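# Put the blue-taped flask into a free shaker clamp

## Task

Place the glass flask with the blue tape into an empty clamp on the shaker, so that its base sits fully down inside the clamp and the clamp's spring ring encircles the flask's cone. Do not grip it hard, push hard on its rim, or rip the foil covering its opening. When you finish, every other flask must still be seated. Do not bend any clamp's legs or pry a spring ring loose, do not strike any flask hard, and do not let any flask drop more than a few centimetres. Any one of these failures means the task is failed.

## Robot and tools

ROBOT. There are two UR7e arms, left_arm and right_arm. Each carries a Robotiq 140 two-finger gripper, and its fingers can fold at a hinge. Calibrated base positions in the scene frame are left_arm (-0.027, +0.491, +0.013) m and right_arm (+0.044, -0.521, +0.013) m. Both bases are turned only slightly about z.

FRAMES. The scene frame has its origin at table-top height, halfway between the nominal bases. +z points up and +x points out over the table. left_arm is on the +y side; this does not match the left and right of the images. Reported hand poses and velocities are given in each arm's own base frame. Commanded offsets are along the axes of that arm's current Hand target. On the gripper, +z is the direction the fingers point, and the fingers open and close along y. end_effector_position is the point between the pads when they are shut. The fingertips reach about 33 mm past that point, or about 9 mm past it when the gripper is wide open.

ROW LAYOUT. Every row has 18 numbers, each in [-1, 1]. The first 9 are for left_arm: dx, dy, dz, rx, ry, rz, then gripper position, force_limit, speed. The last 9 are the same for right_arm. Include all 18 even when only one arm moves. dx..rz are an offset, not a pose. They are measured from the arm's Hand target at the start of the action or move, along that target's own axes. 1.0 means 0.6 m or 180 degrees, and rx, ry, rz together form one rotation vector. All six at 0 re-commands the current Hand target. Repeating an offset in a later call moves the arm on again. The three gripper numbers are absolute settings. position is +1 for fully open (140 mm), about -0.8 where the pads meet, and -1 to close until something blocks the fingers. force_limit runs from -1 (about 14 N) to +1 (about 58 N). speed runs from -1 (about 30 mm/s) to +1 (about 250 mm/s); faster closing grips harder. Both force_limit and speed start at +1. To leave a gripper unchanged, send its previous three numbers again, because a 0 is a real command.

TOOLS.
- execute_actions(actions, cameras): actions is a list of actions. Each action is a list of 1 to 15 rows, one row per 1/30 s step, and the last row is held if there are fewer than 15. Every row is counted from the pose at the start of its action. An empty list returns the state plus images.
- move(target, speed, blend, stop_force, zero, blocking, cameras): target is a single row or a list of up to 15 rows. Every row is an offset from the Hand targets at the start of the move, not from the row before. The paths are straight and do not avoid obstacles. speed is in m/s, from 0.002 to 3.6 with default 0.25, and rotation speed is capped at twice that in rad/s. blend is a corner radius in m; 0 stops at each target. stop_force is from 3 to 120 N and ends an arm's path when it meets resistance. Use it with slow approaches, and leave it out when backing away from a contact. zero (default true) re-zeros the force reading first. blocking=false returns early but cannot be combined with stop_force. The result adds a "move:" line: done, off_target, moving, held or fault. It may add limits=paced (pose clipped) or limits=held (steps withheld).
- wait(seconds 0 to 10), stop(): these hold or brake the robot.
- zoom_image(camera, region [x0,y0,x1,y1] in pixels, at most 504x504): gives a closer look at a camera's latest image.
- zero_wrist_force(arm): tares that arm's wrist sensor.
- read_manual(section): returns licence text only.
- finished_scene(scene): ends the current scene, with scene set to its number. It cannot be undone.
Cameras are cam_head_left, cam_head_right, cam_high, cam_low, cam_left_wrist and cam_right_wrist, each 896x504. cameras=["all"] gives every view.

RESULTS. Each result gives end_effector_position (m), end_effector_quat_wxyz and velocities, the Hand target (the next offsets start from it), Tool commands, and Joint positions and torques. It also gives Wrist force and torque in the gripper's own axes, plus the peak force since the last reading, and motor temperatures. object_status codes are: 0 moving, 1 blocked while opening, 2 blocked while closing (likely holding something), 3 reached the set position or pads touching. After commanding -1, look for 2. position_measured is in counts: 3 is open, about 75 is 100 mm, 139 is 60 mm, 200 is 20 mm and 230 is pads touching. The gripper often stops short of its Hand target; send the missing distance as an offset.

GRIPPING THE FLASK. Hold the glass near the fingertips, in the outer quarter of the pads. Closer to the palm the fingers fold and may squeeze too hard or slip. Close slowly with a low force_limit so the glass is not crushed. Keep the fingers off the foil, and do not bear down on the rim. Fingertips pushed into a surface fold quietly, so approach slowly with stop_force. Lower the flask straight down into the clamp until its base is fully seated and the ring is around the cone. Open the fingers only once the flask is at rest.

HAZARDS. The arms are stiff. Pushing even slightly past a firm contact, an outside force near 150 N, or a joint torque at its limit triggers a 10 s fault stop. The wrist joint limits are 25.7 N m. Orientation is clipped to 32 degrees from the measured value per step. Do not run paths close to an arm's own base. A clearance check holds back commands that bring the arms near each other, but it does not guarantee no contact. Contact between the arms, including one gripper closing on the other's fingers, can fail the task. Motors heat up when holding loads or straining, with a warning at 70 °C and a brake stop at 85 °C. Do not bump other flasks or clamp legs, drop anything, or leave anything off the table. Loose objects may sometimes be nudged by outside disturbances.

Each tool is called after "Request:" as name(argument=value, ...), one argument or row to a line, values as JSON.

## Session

Request:
execute_actions(
  actions=[],
)

Scene clock: 0.00 s.
left_arm: end_effector_position=(+0.3358, +0.0733, +0.1277) position_measured=3 object_status=3 end_effector_quat_wxyz=(-0.436, +0.545, +0.714, +0.047) | right_arm: end_effector_position=(+0.8027, -0.1361, +0.3031) position_measured=3 object_status=3 end_effector_quat_wxyz=(-0.340, +0.789, +0.404, +0.314)
Joint positions: left_arm=[-0.441 -1.348 1.827 -1.167 -1.323 0.745] | right_arm=[-0.642 -0.55 0.179 -0.722 -0.699 1.328]
Joint velocities: within noise
Joint torques (N m): no reading
Motor temperatures (°C): left_arm=[30 32 29 36 41 40] | right_arm=[32 25 30 35 35 41]
Wrist force (N): no reading
Wrist torque (N m): no reading
Wrist force, peak (N): no reading
Hand target: left_arm +0.3358, +0.0733, +0.1277; -0.436, +0.545, +0.714, +0.047 | right_arm +0.8027, -0.1361, +0.3031; -0.340, +0.789, +0.404, +0.314
Tool commands: left_gripper/position=+1.0 left_gripper/force_limit=+1.0 left_gripper/speed=+1.0 right_gripper/position=+1.0 right_gripper/force_limit=+1.0 right_gripper/speed=+1.0

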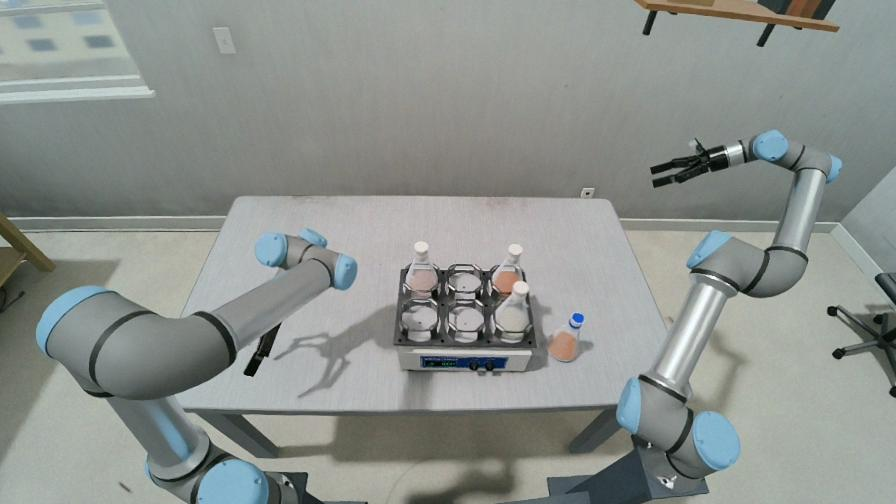

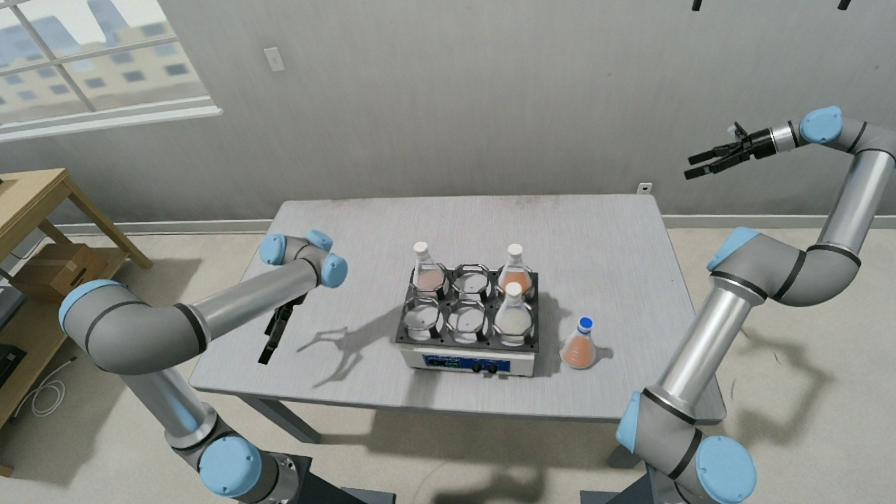

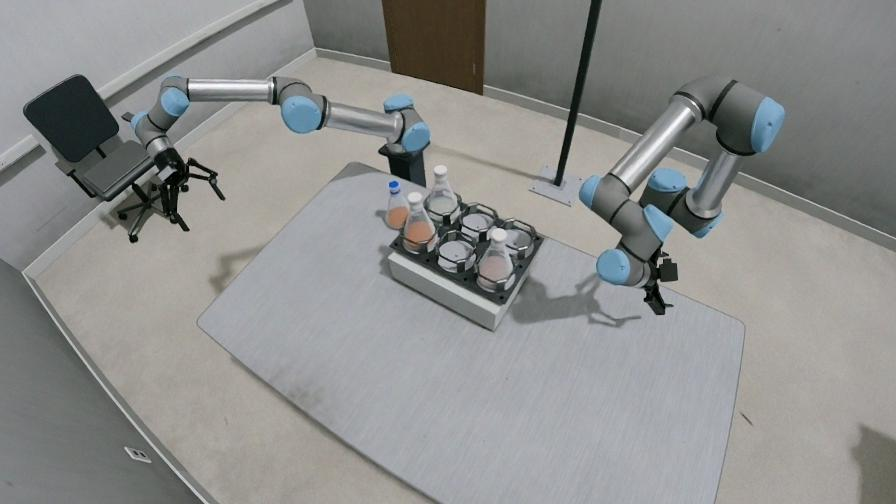

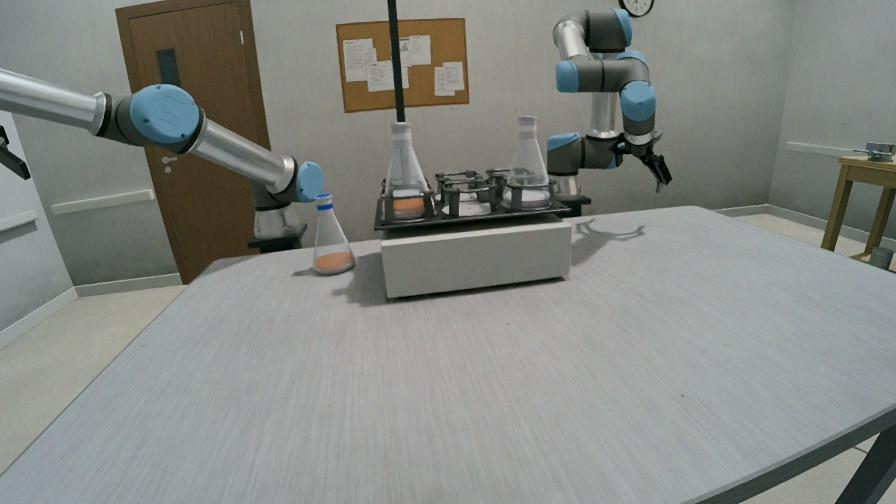

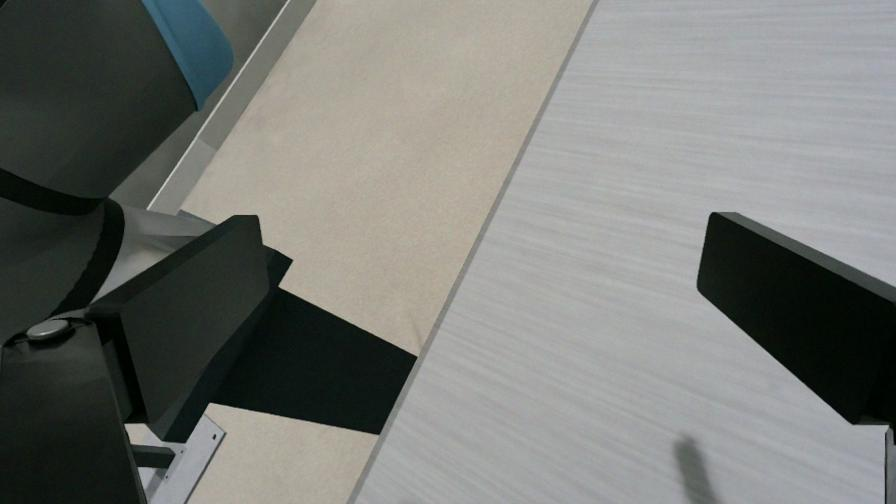

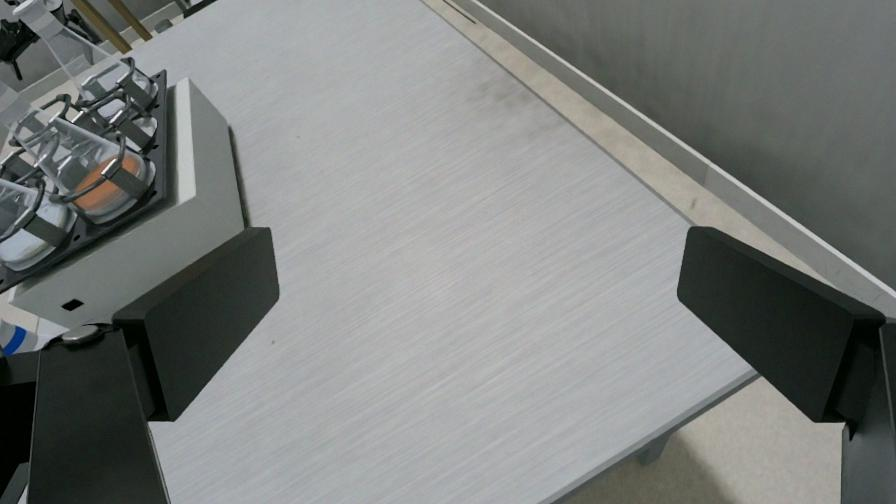

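Request:
move(
  target=[0,0,0,0,0,0,1,1,1,-0.052,-0.739,0.07,0.0564,-0.0675,-0.167,0.17,-1,-1],
  speed=0.3,
  cameras=["cam_right_wrist"],
)

Scene clock: 56.27 s.
left_arm: end_effector_position=(+0.3358, +0.0733, +0.1277) position_measured=3 object_status=3 end_effector_quat_wxyz=(-0.436, +0.545, +0.714, +0.047) | right_arm: end_effector_position=(+0.4199, +0.0802, +0.3804) position_measured=108 object_status=0 end_effector_quat_wxyz=(-0.271, +0.653, +0.653, +0.271)
Joint positions: left_arm=[-0.441 -1.348 1.827 -1.167 -1.323 0.745] | right_arm=[-0.628 -1.69 1.52 -0.87 -0.961 0.773]
Joint torques (N m): left_arm=[-0.09 -30.22 -18.7 -0.21 0.29 0.23] | right_arm=[-3.39 -30.65 -34.07 -1.14 3.81 -1.76]
Wrist force (N): left_arm=[0.1 0.1 0.1] | right_arm=[0.1 -0.3 0.0]
Wrist torque (N m): left_arm=[0.04 -0.02 0.00] | right_arm=[-0.05 -0.01 0.02]
Wrist force, peak (N): left_arm=[0.2 0.4 0.1] | right_arm=[2.3 -2.9 0.7]
Hand target: left_arm +0.3358, +0.0733, +0.1277; -0.436, +0.545, +0.714, +0.047 | right_arm +0.4198, +0.0802, +0.3804; -0.271, +0.653, +0.653, +0.271
Off the commanded pose: left_arm 0.000 m, 0 deg | right_arm 0.000 m, 0 deg.
move: done
Images, in order (width x height): cam_right_wrist 896x504.

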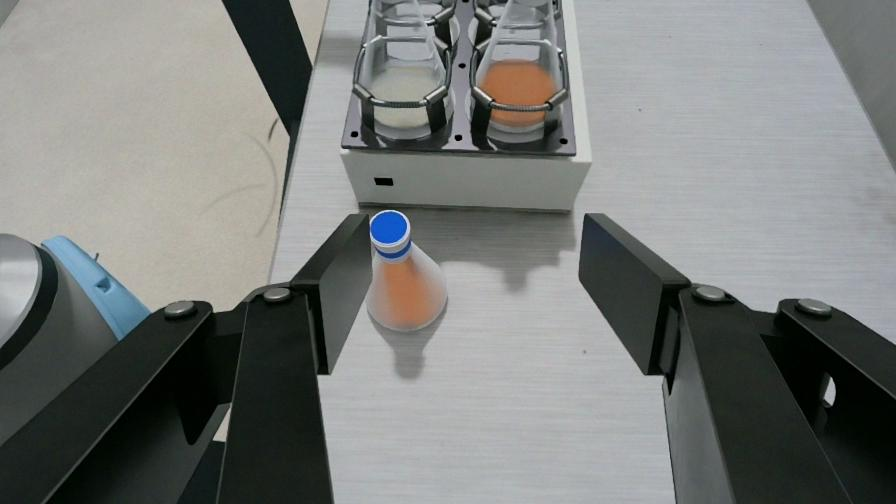

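Request:
zoom_image(
  camera="cam_right_wrist",
  region=[330, 190, 480, 350],
)

Request:
move(
  target=[0,0,0,0,0,0,1,1,1,0.0955,-0.128,0.213,-0.3536,0,0.3536,0.17,-1,-1],
  speed=0.25,
  cameras=["cam_right_wrist","cam_head_right"],
)

Scaled by 3.150 from the camera's 896x504 image, which has a finer 1280x720 frame.

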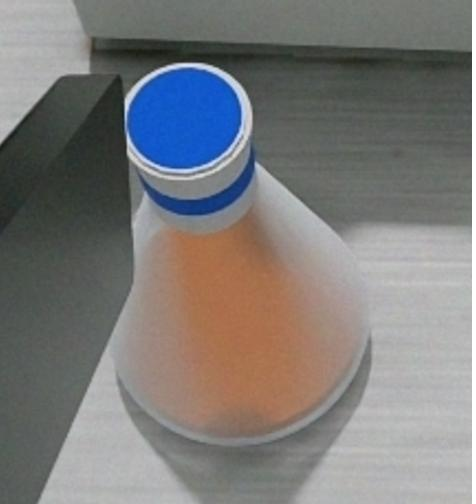

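Scene clock: 99.83 s.
left_arm: end_effector_position=(+0.3358, +0.0733, +0.1277) position_measured=3 object_status=3 end_effector_quat_wxyz=(-0.436, +0.545, +0.714, +0.047) | right_arm: end_effector_position=(+0.3431, +0.2112, +0.3306) position_measured=108 object_status=3 end_effector_quat_wxyz=(+0.000, +0.924, +0.000, +0.383)
Joint positions: left_arm=[-0.441 -1.348 1.827 -1.167 -1.323 0.745] | right_arm=[0.466 -2.233 2.267 -2.334 -1.895 3.484]
Joint torques (N m): left_arm=[-0.47 -29.95 -19.49 0.08 0.36 0.06] | right_arm=[6.61 -3.84 -15.33 -5.67 -2.66 2.02]
Wrist force (N): left_arm=[0.2 0.0 -0.1] | right_arm=[-0.3 -0.7 0.2]
Wrist torque (N m): left_arm=[0.00 -0.02 0.00] | right_arm=[-0.10 0.08 0.15]
Wrist force, peak (N): left_arm=[0.1 0.3 0.3] | right_arm=[-1.0 -1.9 0.1]
Hand target: left_arm +0.3358, +0.0733, +0.1277; -0.436, +0.545, +0.714, +0.047 | right_arm +0.3431, +0.2111, +0.3306; +0.000, +0.924, +0.000, +0.383
Off the commanded pose: left_arm 0.000 m, 0 deg | right_arm 0.000 m, 0 deg.
move: done
Images, in order (width x height): cam_head_right 896x504, cam_right_wrist 896x504.

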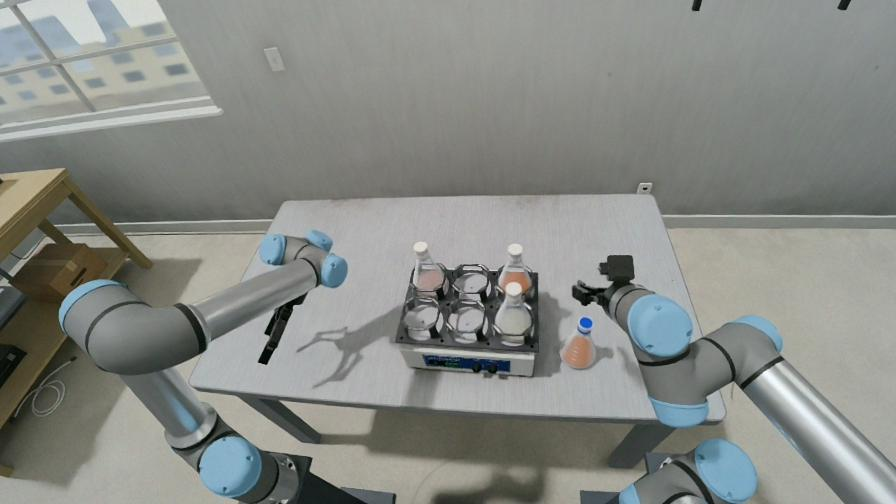

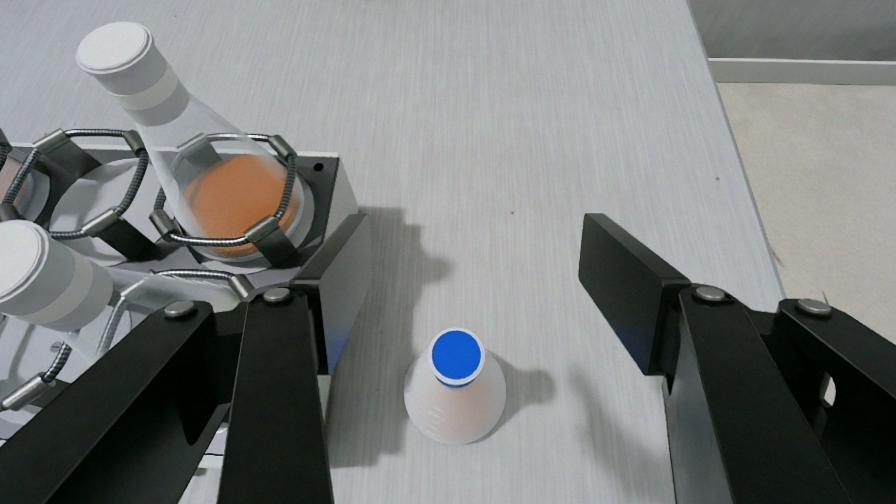

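Request:
move(
  target=[0,0,0,0,0,0,1,1,1,-0.219,-0.004,0.196,0,0,0,0.17,-1,-1],
  speed=0.12,
  stop_force=15,
  cameras=["cam_right_wrist","cam_high","cam_low"],
)

Request:
zoom_image(
  camera="cam_low",
  region=[260, 140, 400, 290],
)

Request:
zoom_image(
  camera="cam_high",
  region=[350, 140, 470, 260],
)

Scene clock: 123.03 s.
left_arm: end_effector_position=(+0.3358, +0.0733, +0.1277) position_measured=3 object_status=3 end_effector_quat_wxyz=(-0.436, +0.545, +0.714, +0.047) | right_arm: end_effector_position=(+0.3333, +0.2135, +0.1545) position_measured=108 object_status=3 end_effector_quat_wxyz=(+0.000, +0.924, +0.000, +0.383)
Joint positions: left_arm=[-0.441 -1.348 1.827 -1.167 -1.323 0.745] | right_arm=[0.499 -2.026 2.67 -2.935 -1.917 3.51]
Joint torques (N m): left_arm=[-0.28 -30.63 -17.8 -0.09 0.18 -0.08] | right_arm=[-6.61 -11.64 -34.94 -5.61 2.21 -1.92]
Wrist force (N): left_arm=[0.0 0.1 -0.1] | right_arm=[0.0 -0.4 0.3]
Wrist torque (N m): left_arm=[0.02 0.00 0.00] | right_arm=[-0.06 0.03 -0.04]
Wrist force, peak (N): left_arm=[0.3 0.2 -0.2] | right_arm=[-1.8 -0.3 1.4]
Hand target: left_arm +0.3358, +0.0733, +0.1277; -0.436, +0.545, +0.714, +0.047 | right_arm +0.3333, +0.2135, +0.1545; +0.000, +0.924, +0.000, +0.383
Off the commanded pose: left_arm 0.000 m, 0 deg | right_arm 0.000 m, 0 deg.
move: done
Images, in order (width x height): cam_high 896x504, cam_low 896x504, cam_right_wrist 896x504.

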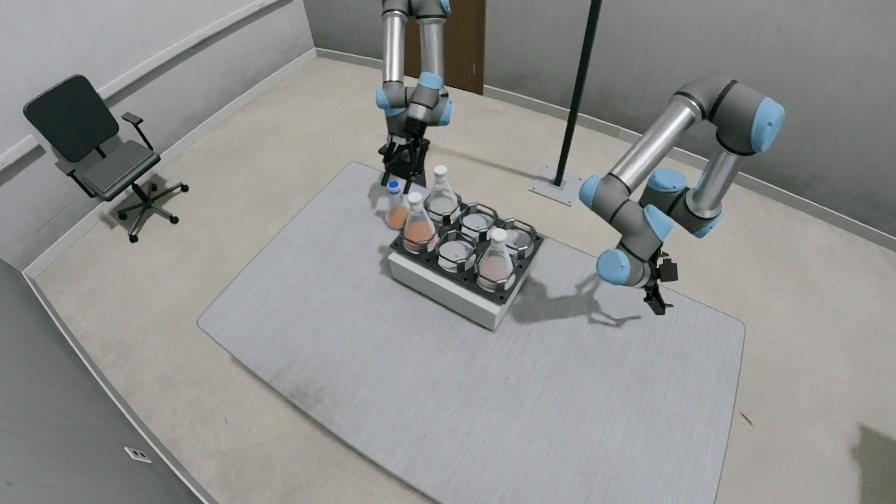

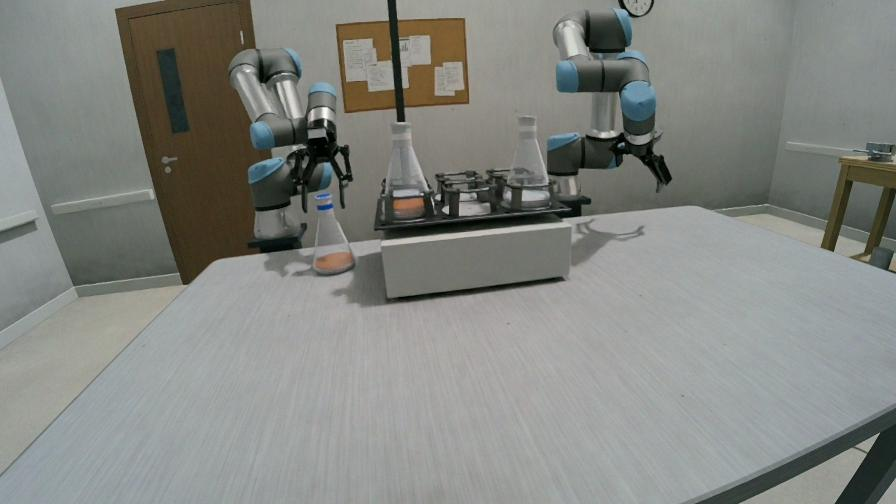

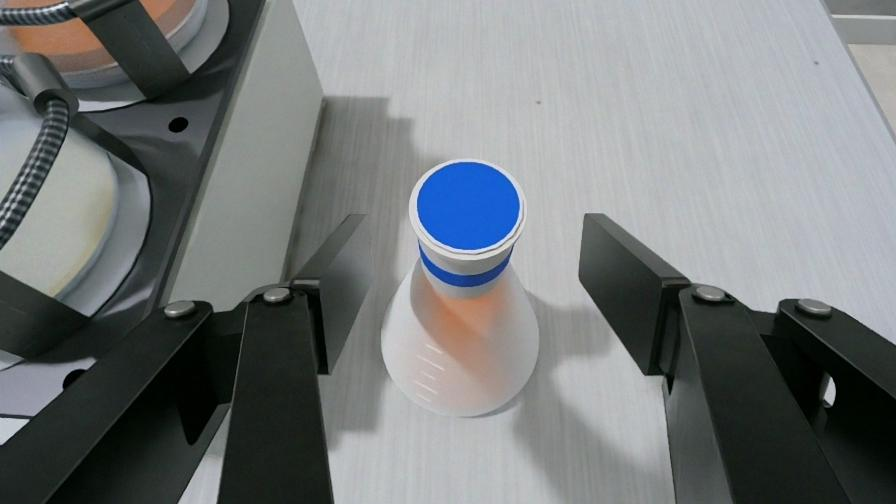

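Scaled by 3.360 from the camera's 896x504 image, which has a finer 1280x720 frame.

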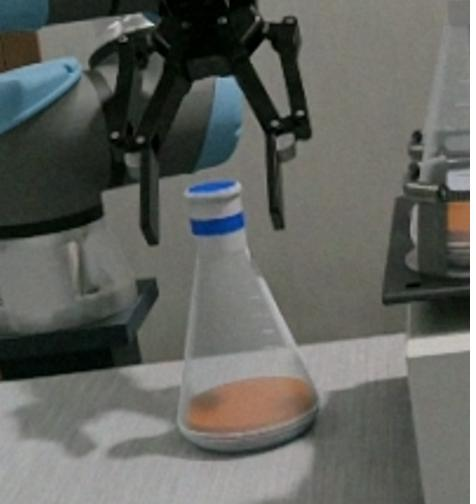

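Scaled by 4.200 from the camera's 896x504 image, which has a finer 1280x720 frame.

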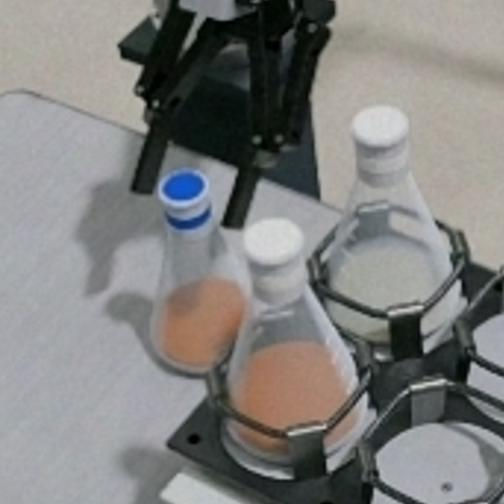

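Request:
move(
  target=[
    [0,0,0,0,0,0,1,1,1,0,-0.0055,0,0,0,0,0.17,-1,-1],
    [0,0,0,0,0,0,1,1,1,0,-0.0055,0,0,0,0,-1,-1,-1],
  ],
  speed=0.03,
)

Request:
wait(
  seconds=1,
  cameras=["cam_right_wrist"],
)

Scene clock: 139.77 s.
left_arm: end_effector_position=(+0.3358, +0.0733, +0.1277) position_measured=3 object_status=3 end_effector_quat_wxyz=(-0.436, +0.545, +0.714, +0.047) | right_arm: end_effector_position=(+0.3333, +0.2168, +0.1545) position_measured=178 object_status=0 end_effector_quat_wxyz=(+0.000, +0.924, +0.000, +0.383)
Joint positions: left_arm=[-0.441 -1.348 1.827 -1.167 -1.323 0.745] | right_arm=[0.514 -2.013 2.664 -2.937 -1.926 3.522]
Joint torques (N m): left_arm=[-0.36 -30.27 -19.14 -0.06 0.26 0] | right_arm=[-6.64 -12.71 -10.63 -1.79 1.04 -1.72]
Wrist force (N): left_arm=[0.1 0.1 0.0] | right_arm=[0.5 -1.6 -0.5]
Wrist torque (N m): left_arm=[0.03 -0.02 0.00] | right_arm=[0.01 -0.01 0.01]
Wrist force, peak (N): left_arm=[0.0 0.5 0.1] | right_arm=[0.5 -2.1 -0.5]
Hand target: left_arm +0.3358, +0.0733, +0.1277; -0.436, +0.545, +0.714, +0.047 | right_arm +0.3333, +0.2168, +0.1545; +0.000, +0.924, +0.000, +0.383
Off the commanded pose: left_arm 0.000 m, 0 deg | right_arm 0.000 m, 0 deg.
move: done

Scene clock: 140.77 s.
left_arm: end_effector_position=(+0.3358, +0.0733, +0.1277) position_measured=3 object_status=3 end_effector_quat_wxyz=(-0.436, +0.545, +0.714, +0.047) | right_arm: end_effector_position=(+0.3333, +0.2168, +0.1545) position_measured=178 object_status=2 end_effector_quat_wxyz=(+0.000, +0.924, +0.000, +0.383)
Joint positions: left_arm=[-0.441 -1.348 1.827 -1.167 -1.323 0.745] | right_arm=[0.514 -2.013 2.664 -2.937 -1.926 3.522]
Joint torques (N m): left_arm=[-0.58 -29.4 -19.03 0.14 0.49 0.07] | right_arm=[-7.35 -10.13 -9.75 -1.56 -3.23 -1.93]
Wrist force (N): left_arm=[0.3 0.3 0.1] | right_arm=[0.4 -1.6 -0.3]
Wrist torque (N m): left_arm=[0.06 -0.06 0.00] | right_arm=[0.01 -0.01 0.01]
Wrist force, peak (N): left_arm=[0.3 0.3 0.1] | right_arm=[0.5 -1.8 -0.5]
Hand target: left_arm +0.3358, +0.0733, +0.1277; -0.436, +0.545, +0.714, +0.047 | right_arm +0.3333, +0.2168, +0.1545; +0.000, +0.924, +0.000, +0.383
Tool commands: left_gripper/position=+1.0 left_gripper/force_limit=+1.0 left_gripper/speed=+1.0 right_gripper/position=-1.0 right_gripper/force_limit=-1.0 right_gripper/speed=-1.0
Off the commanded pose: left_arm 0.000 m, 0 deg | right_arm 0.000 m, 0 deg.
wait: 1.00 s; at rest by 0.17 s
Images, in order (width x height): cam_right_wrist 896x504.

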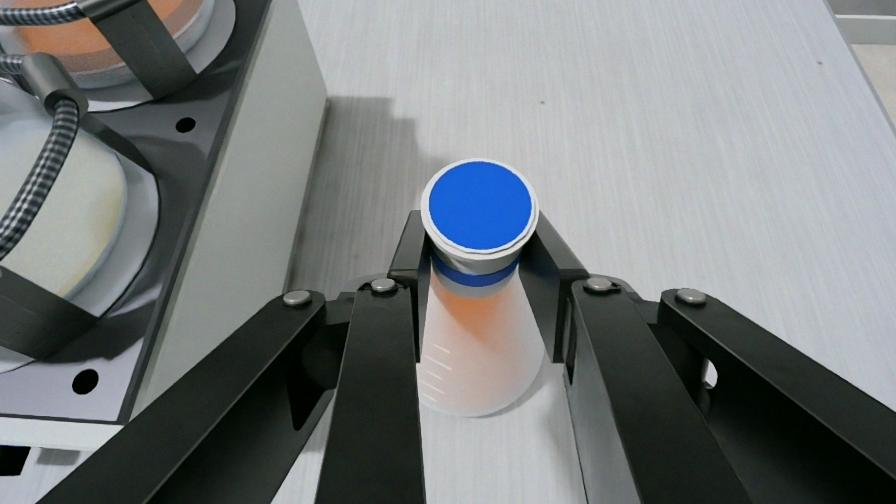

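Request:
move(
  target=[
    [0,0,0,0,0,0,1,1,1,0.06,0,-0.06,0,0,0,-1,-1,-1],
  ],
  speed=0.05,
  cameras=["cam_right_wrist"],
)

Request:
move(
  target=[
    [0,0,0,0,0,0,1,1,1,0.36,0,-0.36,0,0,0,-1,-1,-1],
  ],
  speed=0.15,
  cameras=["cam_right_wrist","cam_low"],
)

Request:
zero_wrist_force(
  arm="right_arm",
)

Scene clock: 155.23 s.
left_arm: end_effector_position=(+0.3358, +0.0733, +0.1277) position_measured=3 object_status=3 end_effector_quat_wxyz=(-0.436, +0.545, +0.714, +0.047) | right_arm: end_effector_position=(+0.3334, +0.2169, +0.2056) position_measured=178 object_status=2 end_effector_quat_wxyz=(+0.000, +0.924, +0.000, +0.383)
Joint positions: left_arm=[-0.441 -1.348 1.827 -1.167 -1.323 0.745] | right_arm=[0.514 -2.135 2.56 -2.712 -1.926 3.522]
Joint torques (N m): left_arm=[-0.55 -29.4 -18.56 0.01 0.44 0.04] | right_arm=[-6.97 11.91 -16.3 -6.39 1.73 -1.67]
Wrist force (N): left_arm=[0.1 0.1 0.0] | right_arm=[-2.5 -0.4 2.5]
Wrist torque (N m): left_arm=[0.03 -0.03 0.00] | right_arm=[-0.05 0.03 -0.04]
Wrist force, peak (N): left_arm=[-0.3 0.3 0.0] | right_arm=[-4.2 0.1 3.7]
Hand target: left_arm +0.3358, +0.0733, +0.1277; -0.436, +0.545, +0.714, +0.047 | right_arm +0.3333, +0.2168, +0.2054; +0.000, +0.924, +0.000, +0.383
Off the commanded pose: left_arm 0.000 m, 0 deg | right_arm 0.000 m, 0 deg.
move: done
Images, in order (width x height): cam_right_wrist 896x504.

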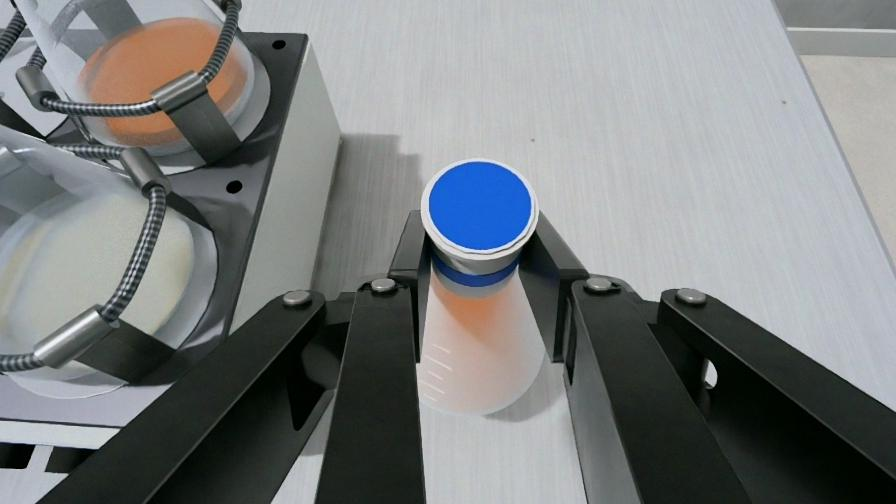

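Scene clock: 157.73 s.
left_arm: end_effector_position=(+0.3358, +0.0733, +0.1277) position_measured=3 object_status=3 end_effector_quat_wxyz=(-0.436, +0.545, +0.714, +0.047) | right_arm: end_effector_position=(+0.3334, +0.2169, +0.5108) position_measured=178 object_status=2 end_effector_quat_wxyz=(+0.000, +0.924, +0.000, +0.383)
Joint positions: left_arm=[-0.441 -1.348 1.827 -1.167 -1.323 0.745] | right_arm=[0.513 -2.152 1.766 -1.901 -1.926 3.522]
Joint torques (N m): left_arm=[0.44 -29.98 -18.58 0.06 0.47 -0.19] | right_arm=[6.66 -13.29 -30.67 -4.71 -3.19 2.05]
Wrist force (N): left_arm=[-0.2 0.0 0.0] | right_arm=[-2.6 -0.3 2.2]
Wrist torque (N m): left_arm=[0.00 0.04 0.00] | right_arm=[-0.02 0.02 0.09]
Wrist force, peak (N): left_arm=[0.3 0.3 -0.1] | right_arm=[-5.0 -0.5 4.3]
Hand target: left_arm +0.3358, +0.0733, +0.1277; -0.436, +0.545, +0.714, +0.047 | right_arm +0.3334, +0.2168, +0.5109; +0.000, +0.924, +0.000, +0.383
Off the commanded pose: left_arm 0.000 m, 0 deg | right_arm 0.000 m, 0 deg.
move: done
Images, in order (width x height): cam_low 896x504, cam_right_wrist 896x504.

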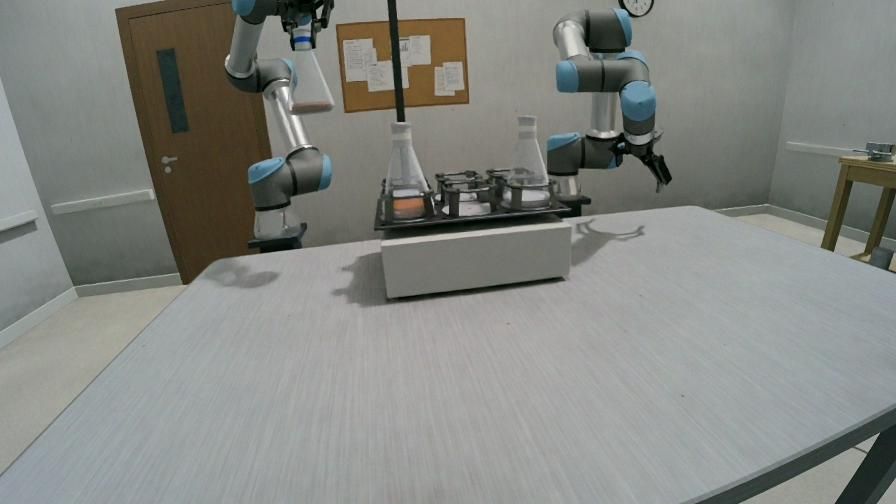

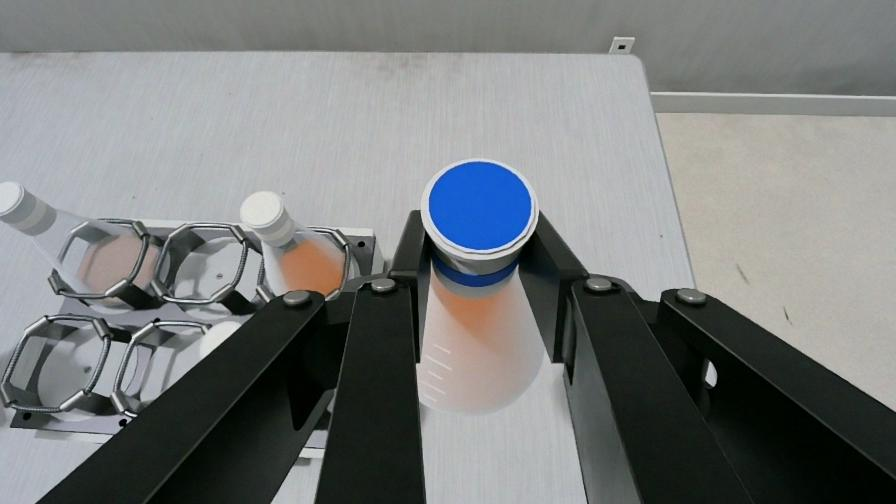

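Wrist force sensor zeroed.

Request:
move(
  target=[
    [0,0,0,0,0,0,1,1,1,0.014,-0.517,0.014,0,0,0,-1,-1,-1],
  ],
  speed=0.2,
  cameras=["cam_right_wrist","cam_low","cam_high"],
)

Request:
zoom_image(
  camera="cam_low",
  region=[370, 40, 570, 240],
)

Scene clock: 173.17 s.
left_arm: end_effector_position=(+0.3358, +0.0733, +0.1277) position_measured=3 object_status=3 end_effector_quat_wxyz=(-0.436, +0.545, +0.714, +0.047) | right_arm: end_effector_position=(+0.3455, +0.5269, +0.5109) position_measured=178 object_status=2 end_effector_quat_wxyz=(+0.000, +0.924, +0.000, +0.383)
Joint positions: left_arm=[-0.441 -1.348 1.827 -1.167 -1.323 0.745] | right_arm=[1.088 -1.436 1.164 -1.732 -2.248 4.076]
Joint torques (N m): left_arm=[0.45 -30.41 -19.86 -0.03 0.33 -0.08] | right_arm=[-0.48 -25.24 -27.7 -5.92 0.69 -1.65]
Wrist force (N, zeroed by zero_wrist_force on right_arm): left_arm=[0.1 0.0 0.1] | right_arm=[0.2 0.0 0.1]
Wrist torque (N m, zeroed by zero_wrist_force on right_arm): left_arm=[0.01 0.00 0.01] | right_arm=[0.00 0.01 0.05]
Wrist force, peak (N, zeroed by zero_wrist_force on right_arm): left_arm=[0.4 0.1 0.0] | right_arm=[0.0 3.4 0.2]
Hand target: left_arm +0.3358, +0.0733, +0.1277; -0.436, +0.545, +0.714, +0.047 | right_arm +0.3455, +0.5270, +0.5109; +0.000, +0.924, +0.000, +0.383
Off the commanded pose: left_arm 0.000 m, 0 deg | right_arm 0.000 m, 0 deg.
move: done
Images, in order (width x height): cam_high 896x504, cam_low 896x504, cam_right_wrist 896x504.

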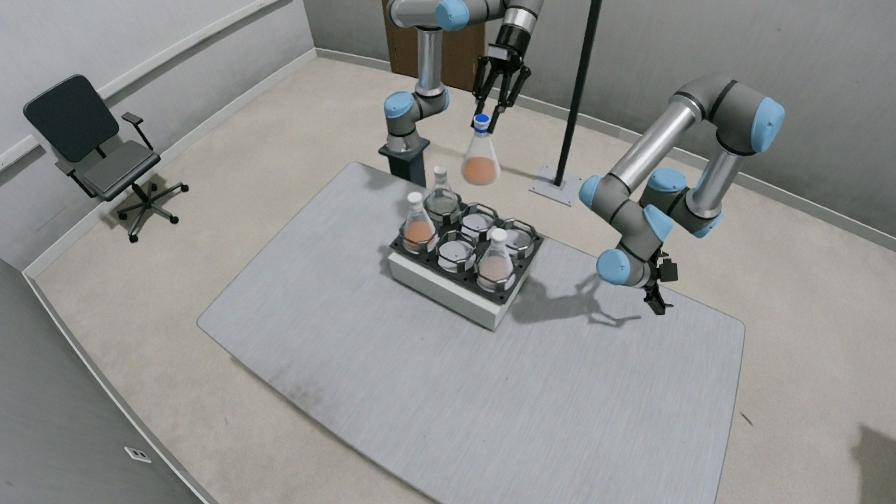

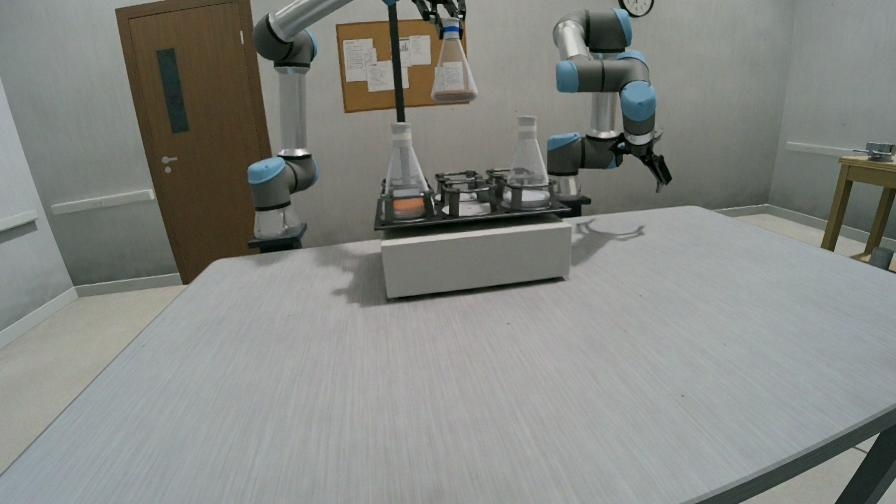

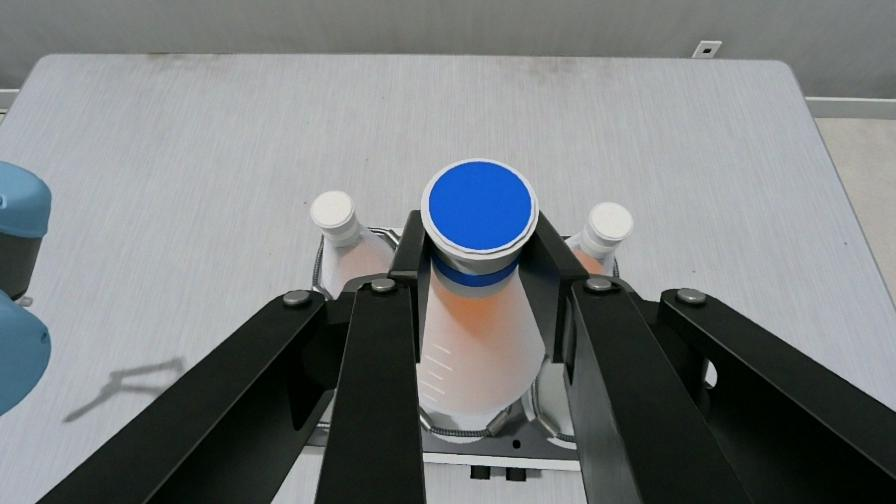

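Scaled by 2.520 from the camera's 896x504 image, which has a finer 1280x720 frame.

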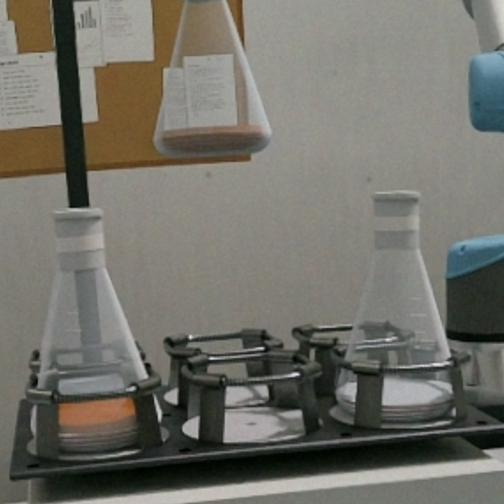

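Request:
move(
  target=[
    [0,0,0,0,0,0,1,1,1,-0.174,0,0.174,0,0,0,-1,-1,-1],
  ],
  speed=0.1,
  cameras=["cam_right_wrist","cam_low","cam_high"],
  stop_force=12,
)

Request:
zoom_image(
  camera="cam_low",
  region=[370, 60, 570, 240],
)

Request:
zoom_image(
  camera="cam_high",
  region=[390, 140, 550, 300],
)

Request:
zoom_image(
  camera="cam_right_wrist",
  region=[380, 330, 620, 504],
)

Scene clock: 186.43 s.
left_arm: end_effector_position=(+0.3358, +0.0733, +0.1277) position_measured=3 object_status=3 end_effector_quat_wxyz=(-0.436, +0.545, +0.714, +0.047) | right_arm: end_effector_position=(+0.3454, +0.5270, +0.3633) position_measured=178 object_status=2 end_effector_quat_wxyz=(+0.000, +0.924, +0.000, +0.383)
Joint positions: left_arm=[-0.441 -1.348 1.827 -1.167 -1.323 0.745] | right_arm=[1.089 -1.465 1.576 -2.116 -2.248 4.076]
Joint torques (N m): left_arm=[0.1 -29.06 -19.74 0.3 0.56 -0.01] | right_arm=[-1.92 -41.77 -42.08 -6.12 -4.44 1.96]
Wrist force (N, zeroed by zero_wrist_force on right_arm): left_arm=[0.2 0.0 0.0] | right_arm=[-0.4 0.1 0.2]
Wrist torque (N m, zeroed by zero_wrist_force on right_arm): left_arm=[0.01 -0.03 0.00] | right_arm=[0.04 0.07 0.03]
Wrist force, peak (N, zeroed by zero_wrist_force on right_arm): left_arm=[-0.2 0.2 0.3] | right_arm=[-2.1 0.1 1.7]
Hand target: left_arm +0.3358, +0.0733, +0.1277; -0.436, +0.545, +0.714, +0.047 | right_arm +0.3455, +0.5270, +0.3633; +0.000, +0.924, +0.000, +0.383
Off the commanded pose: left_arm 0.000 m, 0 deg | right_arm 0.000 m, 0 deg.
move: done
Images, in order (width x height): cam_high 896x504, cam_low 896x504, cam_right_wrist 896x504.

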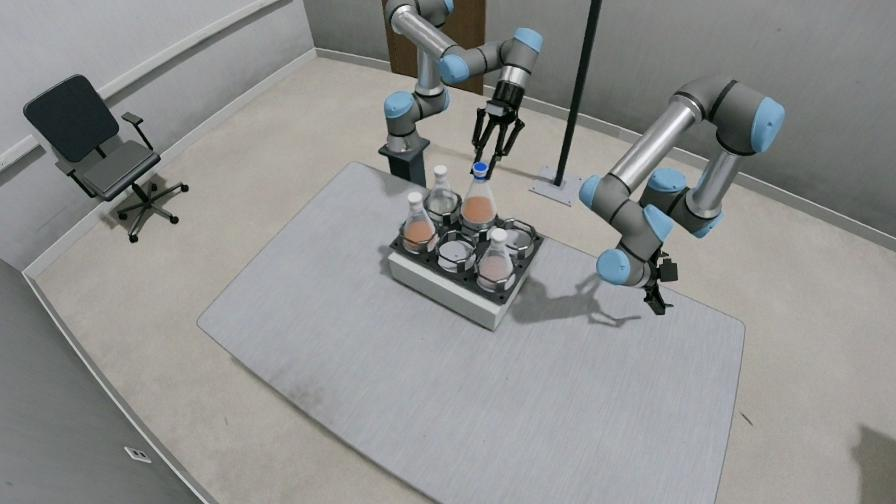

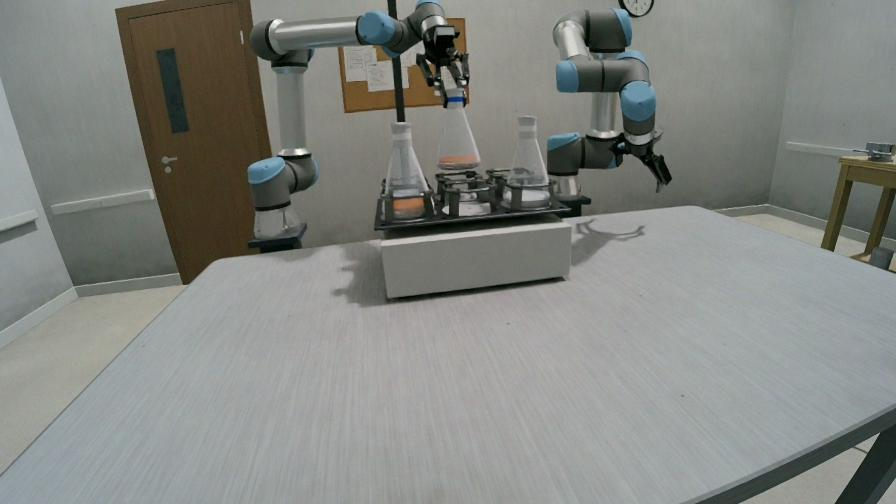

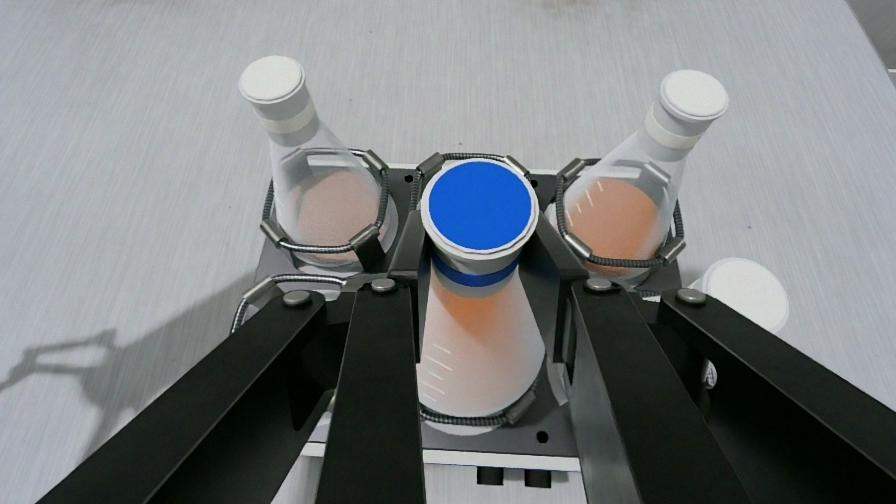

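Scaled by 2.520 from the camera's 896x504 image, which has a finer 1280x720 frame.

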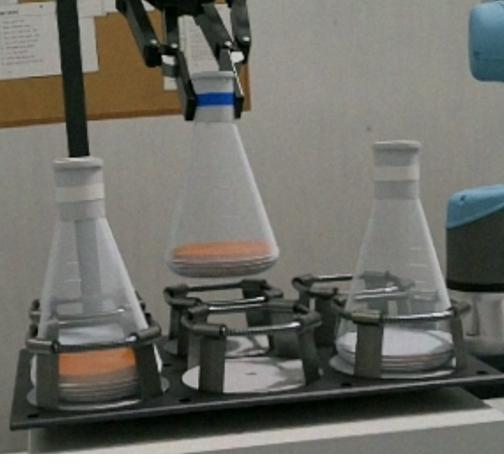

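Scaled by 3.150 from the camera's 896x504 image, which has a finer 1280x720 frame.

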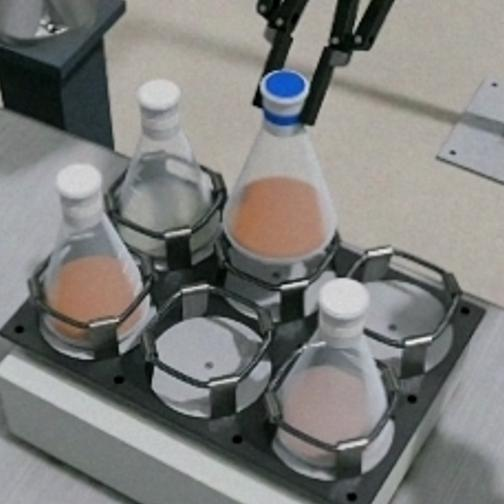

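Scaled by 2.100 from the camera's 896x504 image, which has a finer 1280x720 frame.

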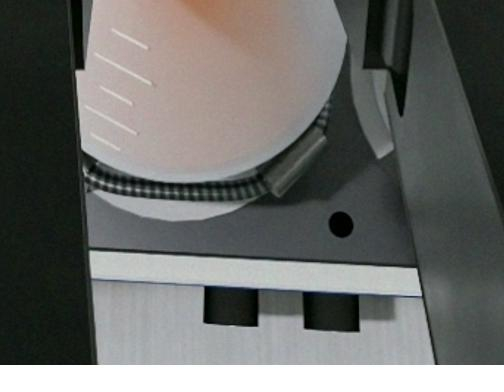

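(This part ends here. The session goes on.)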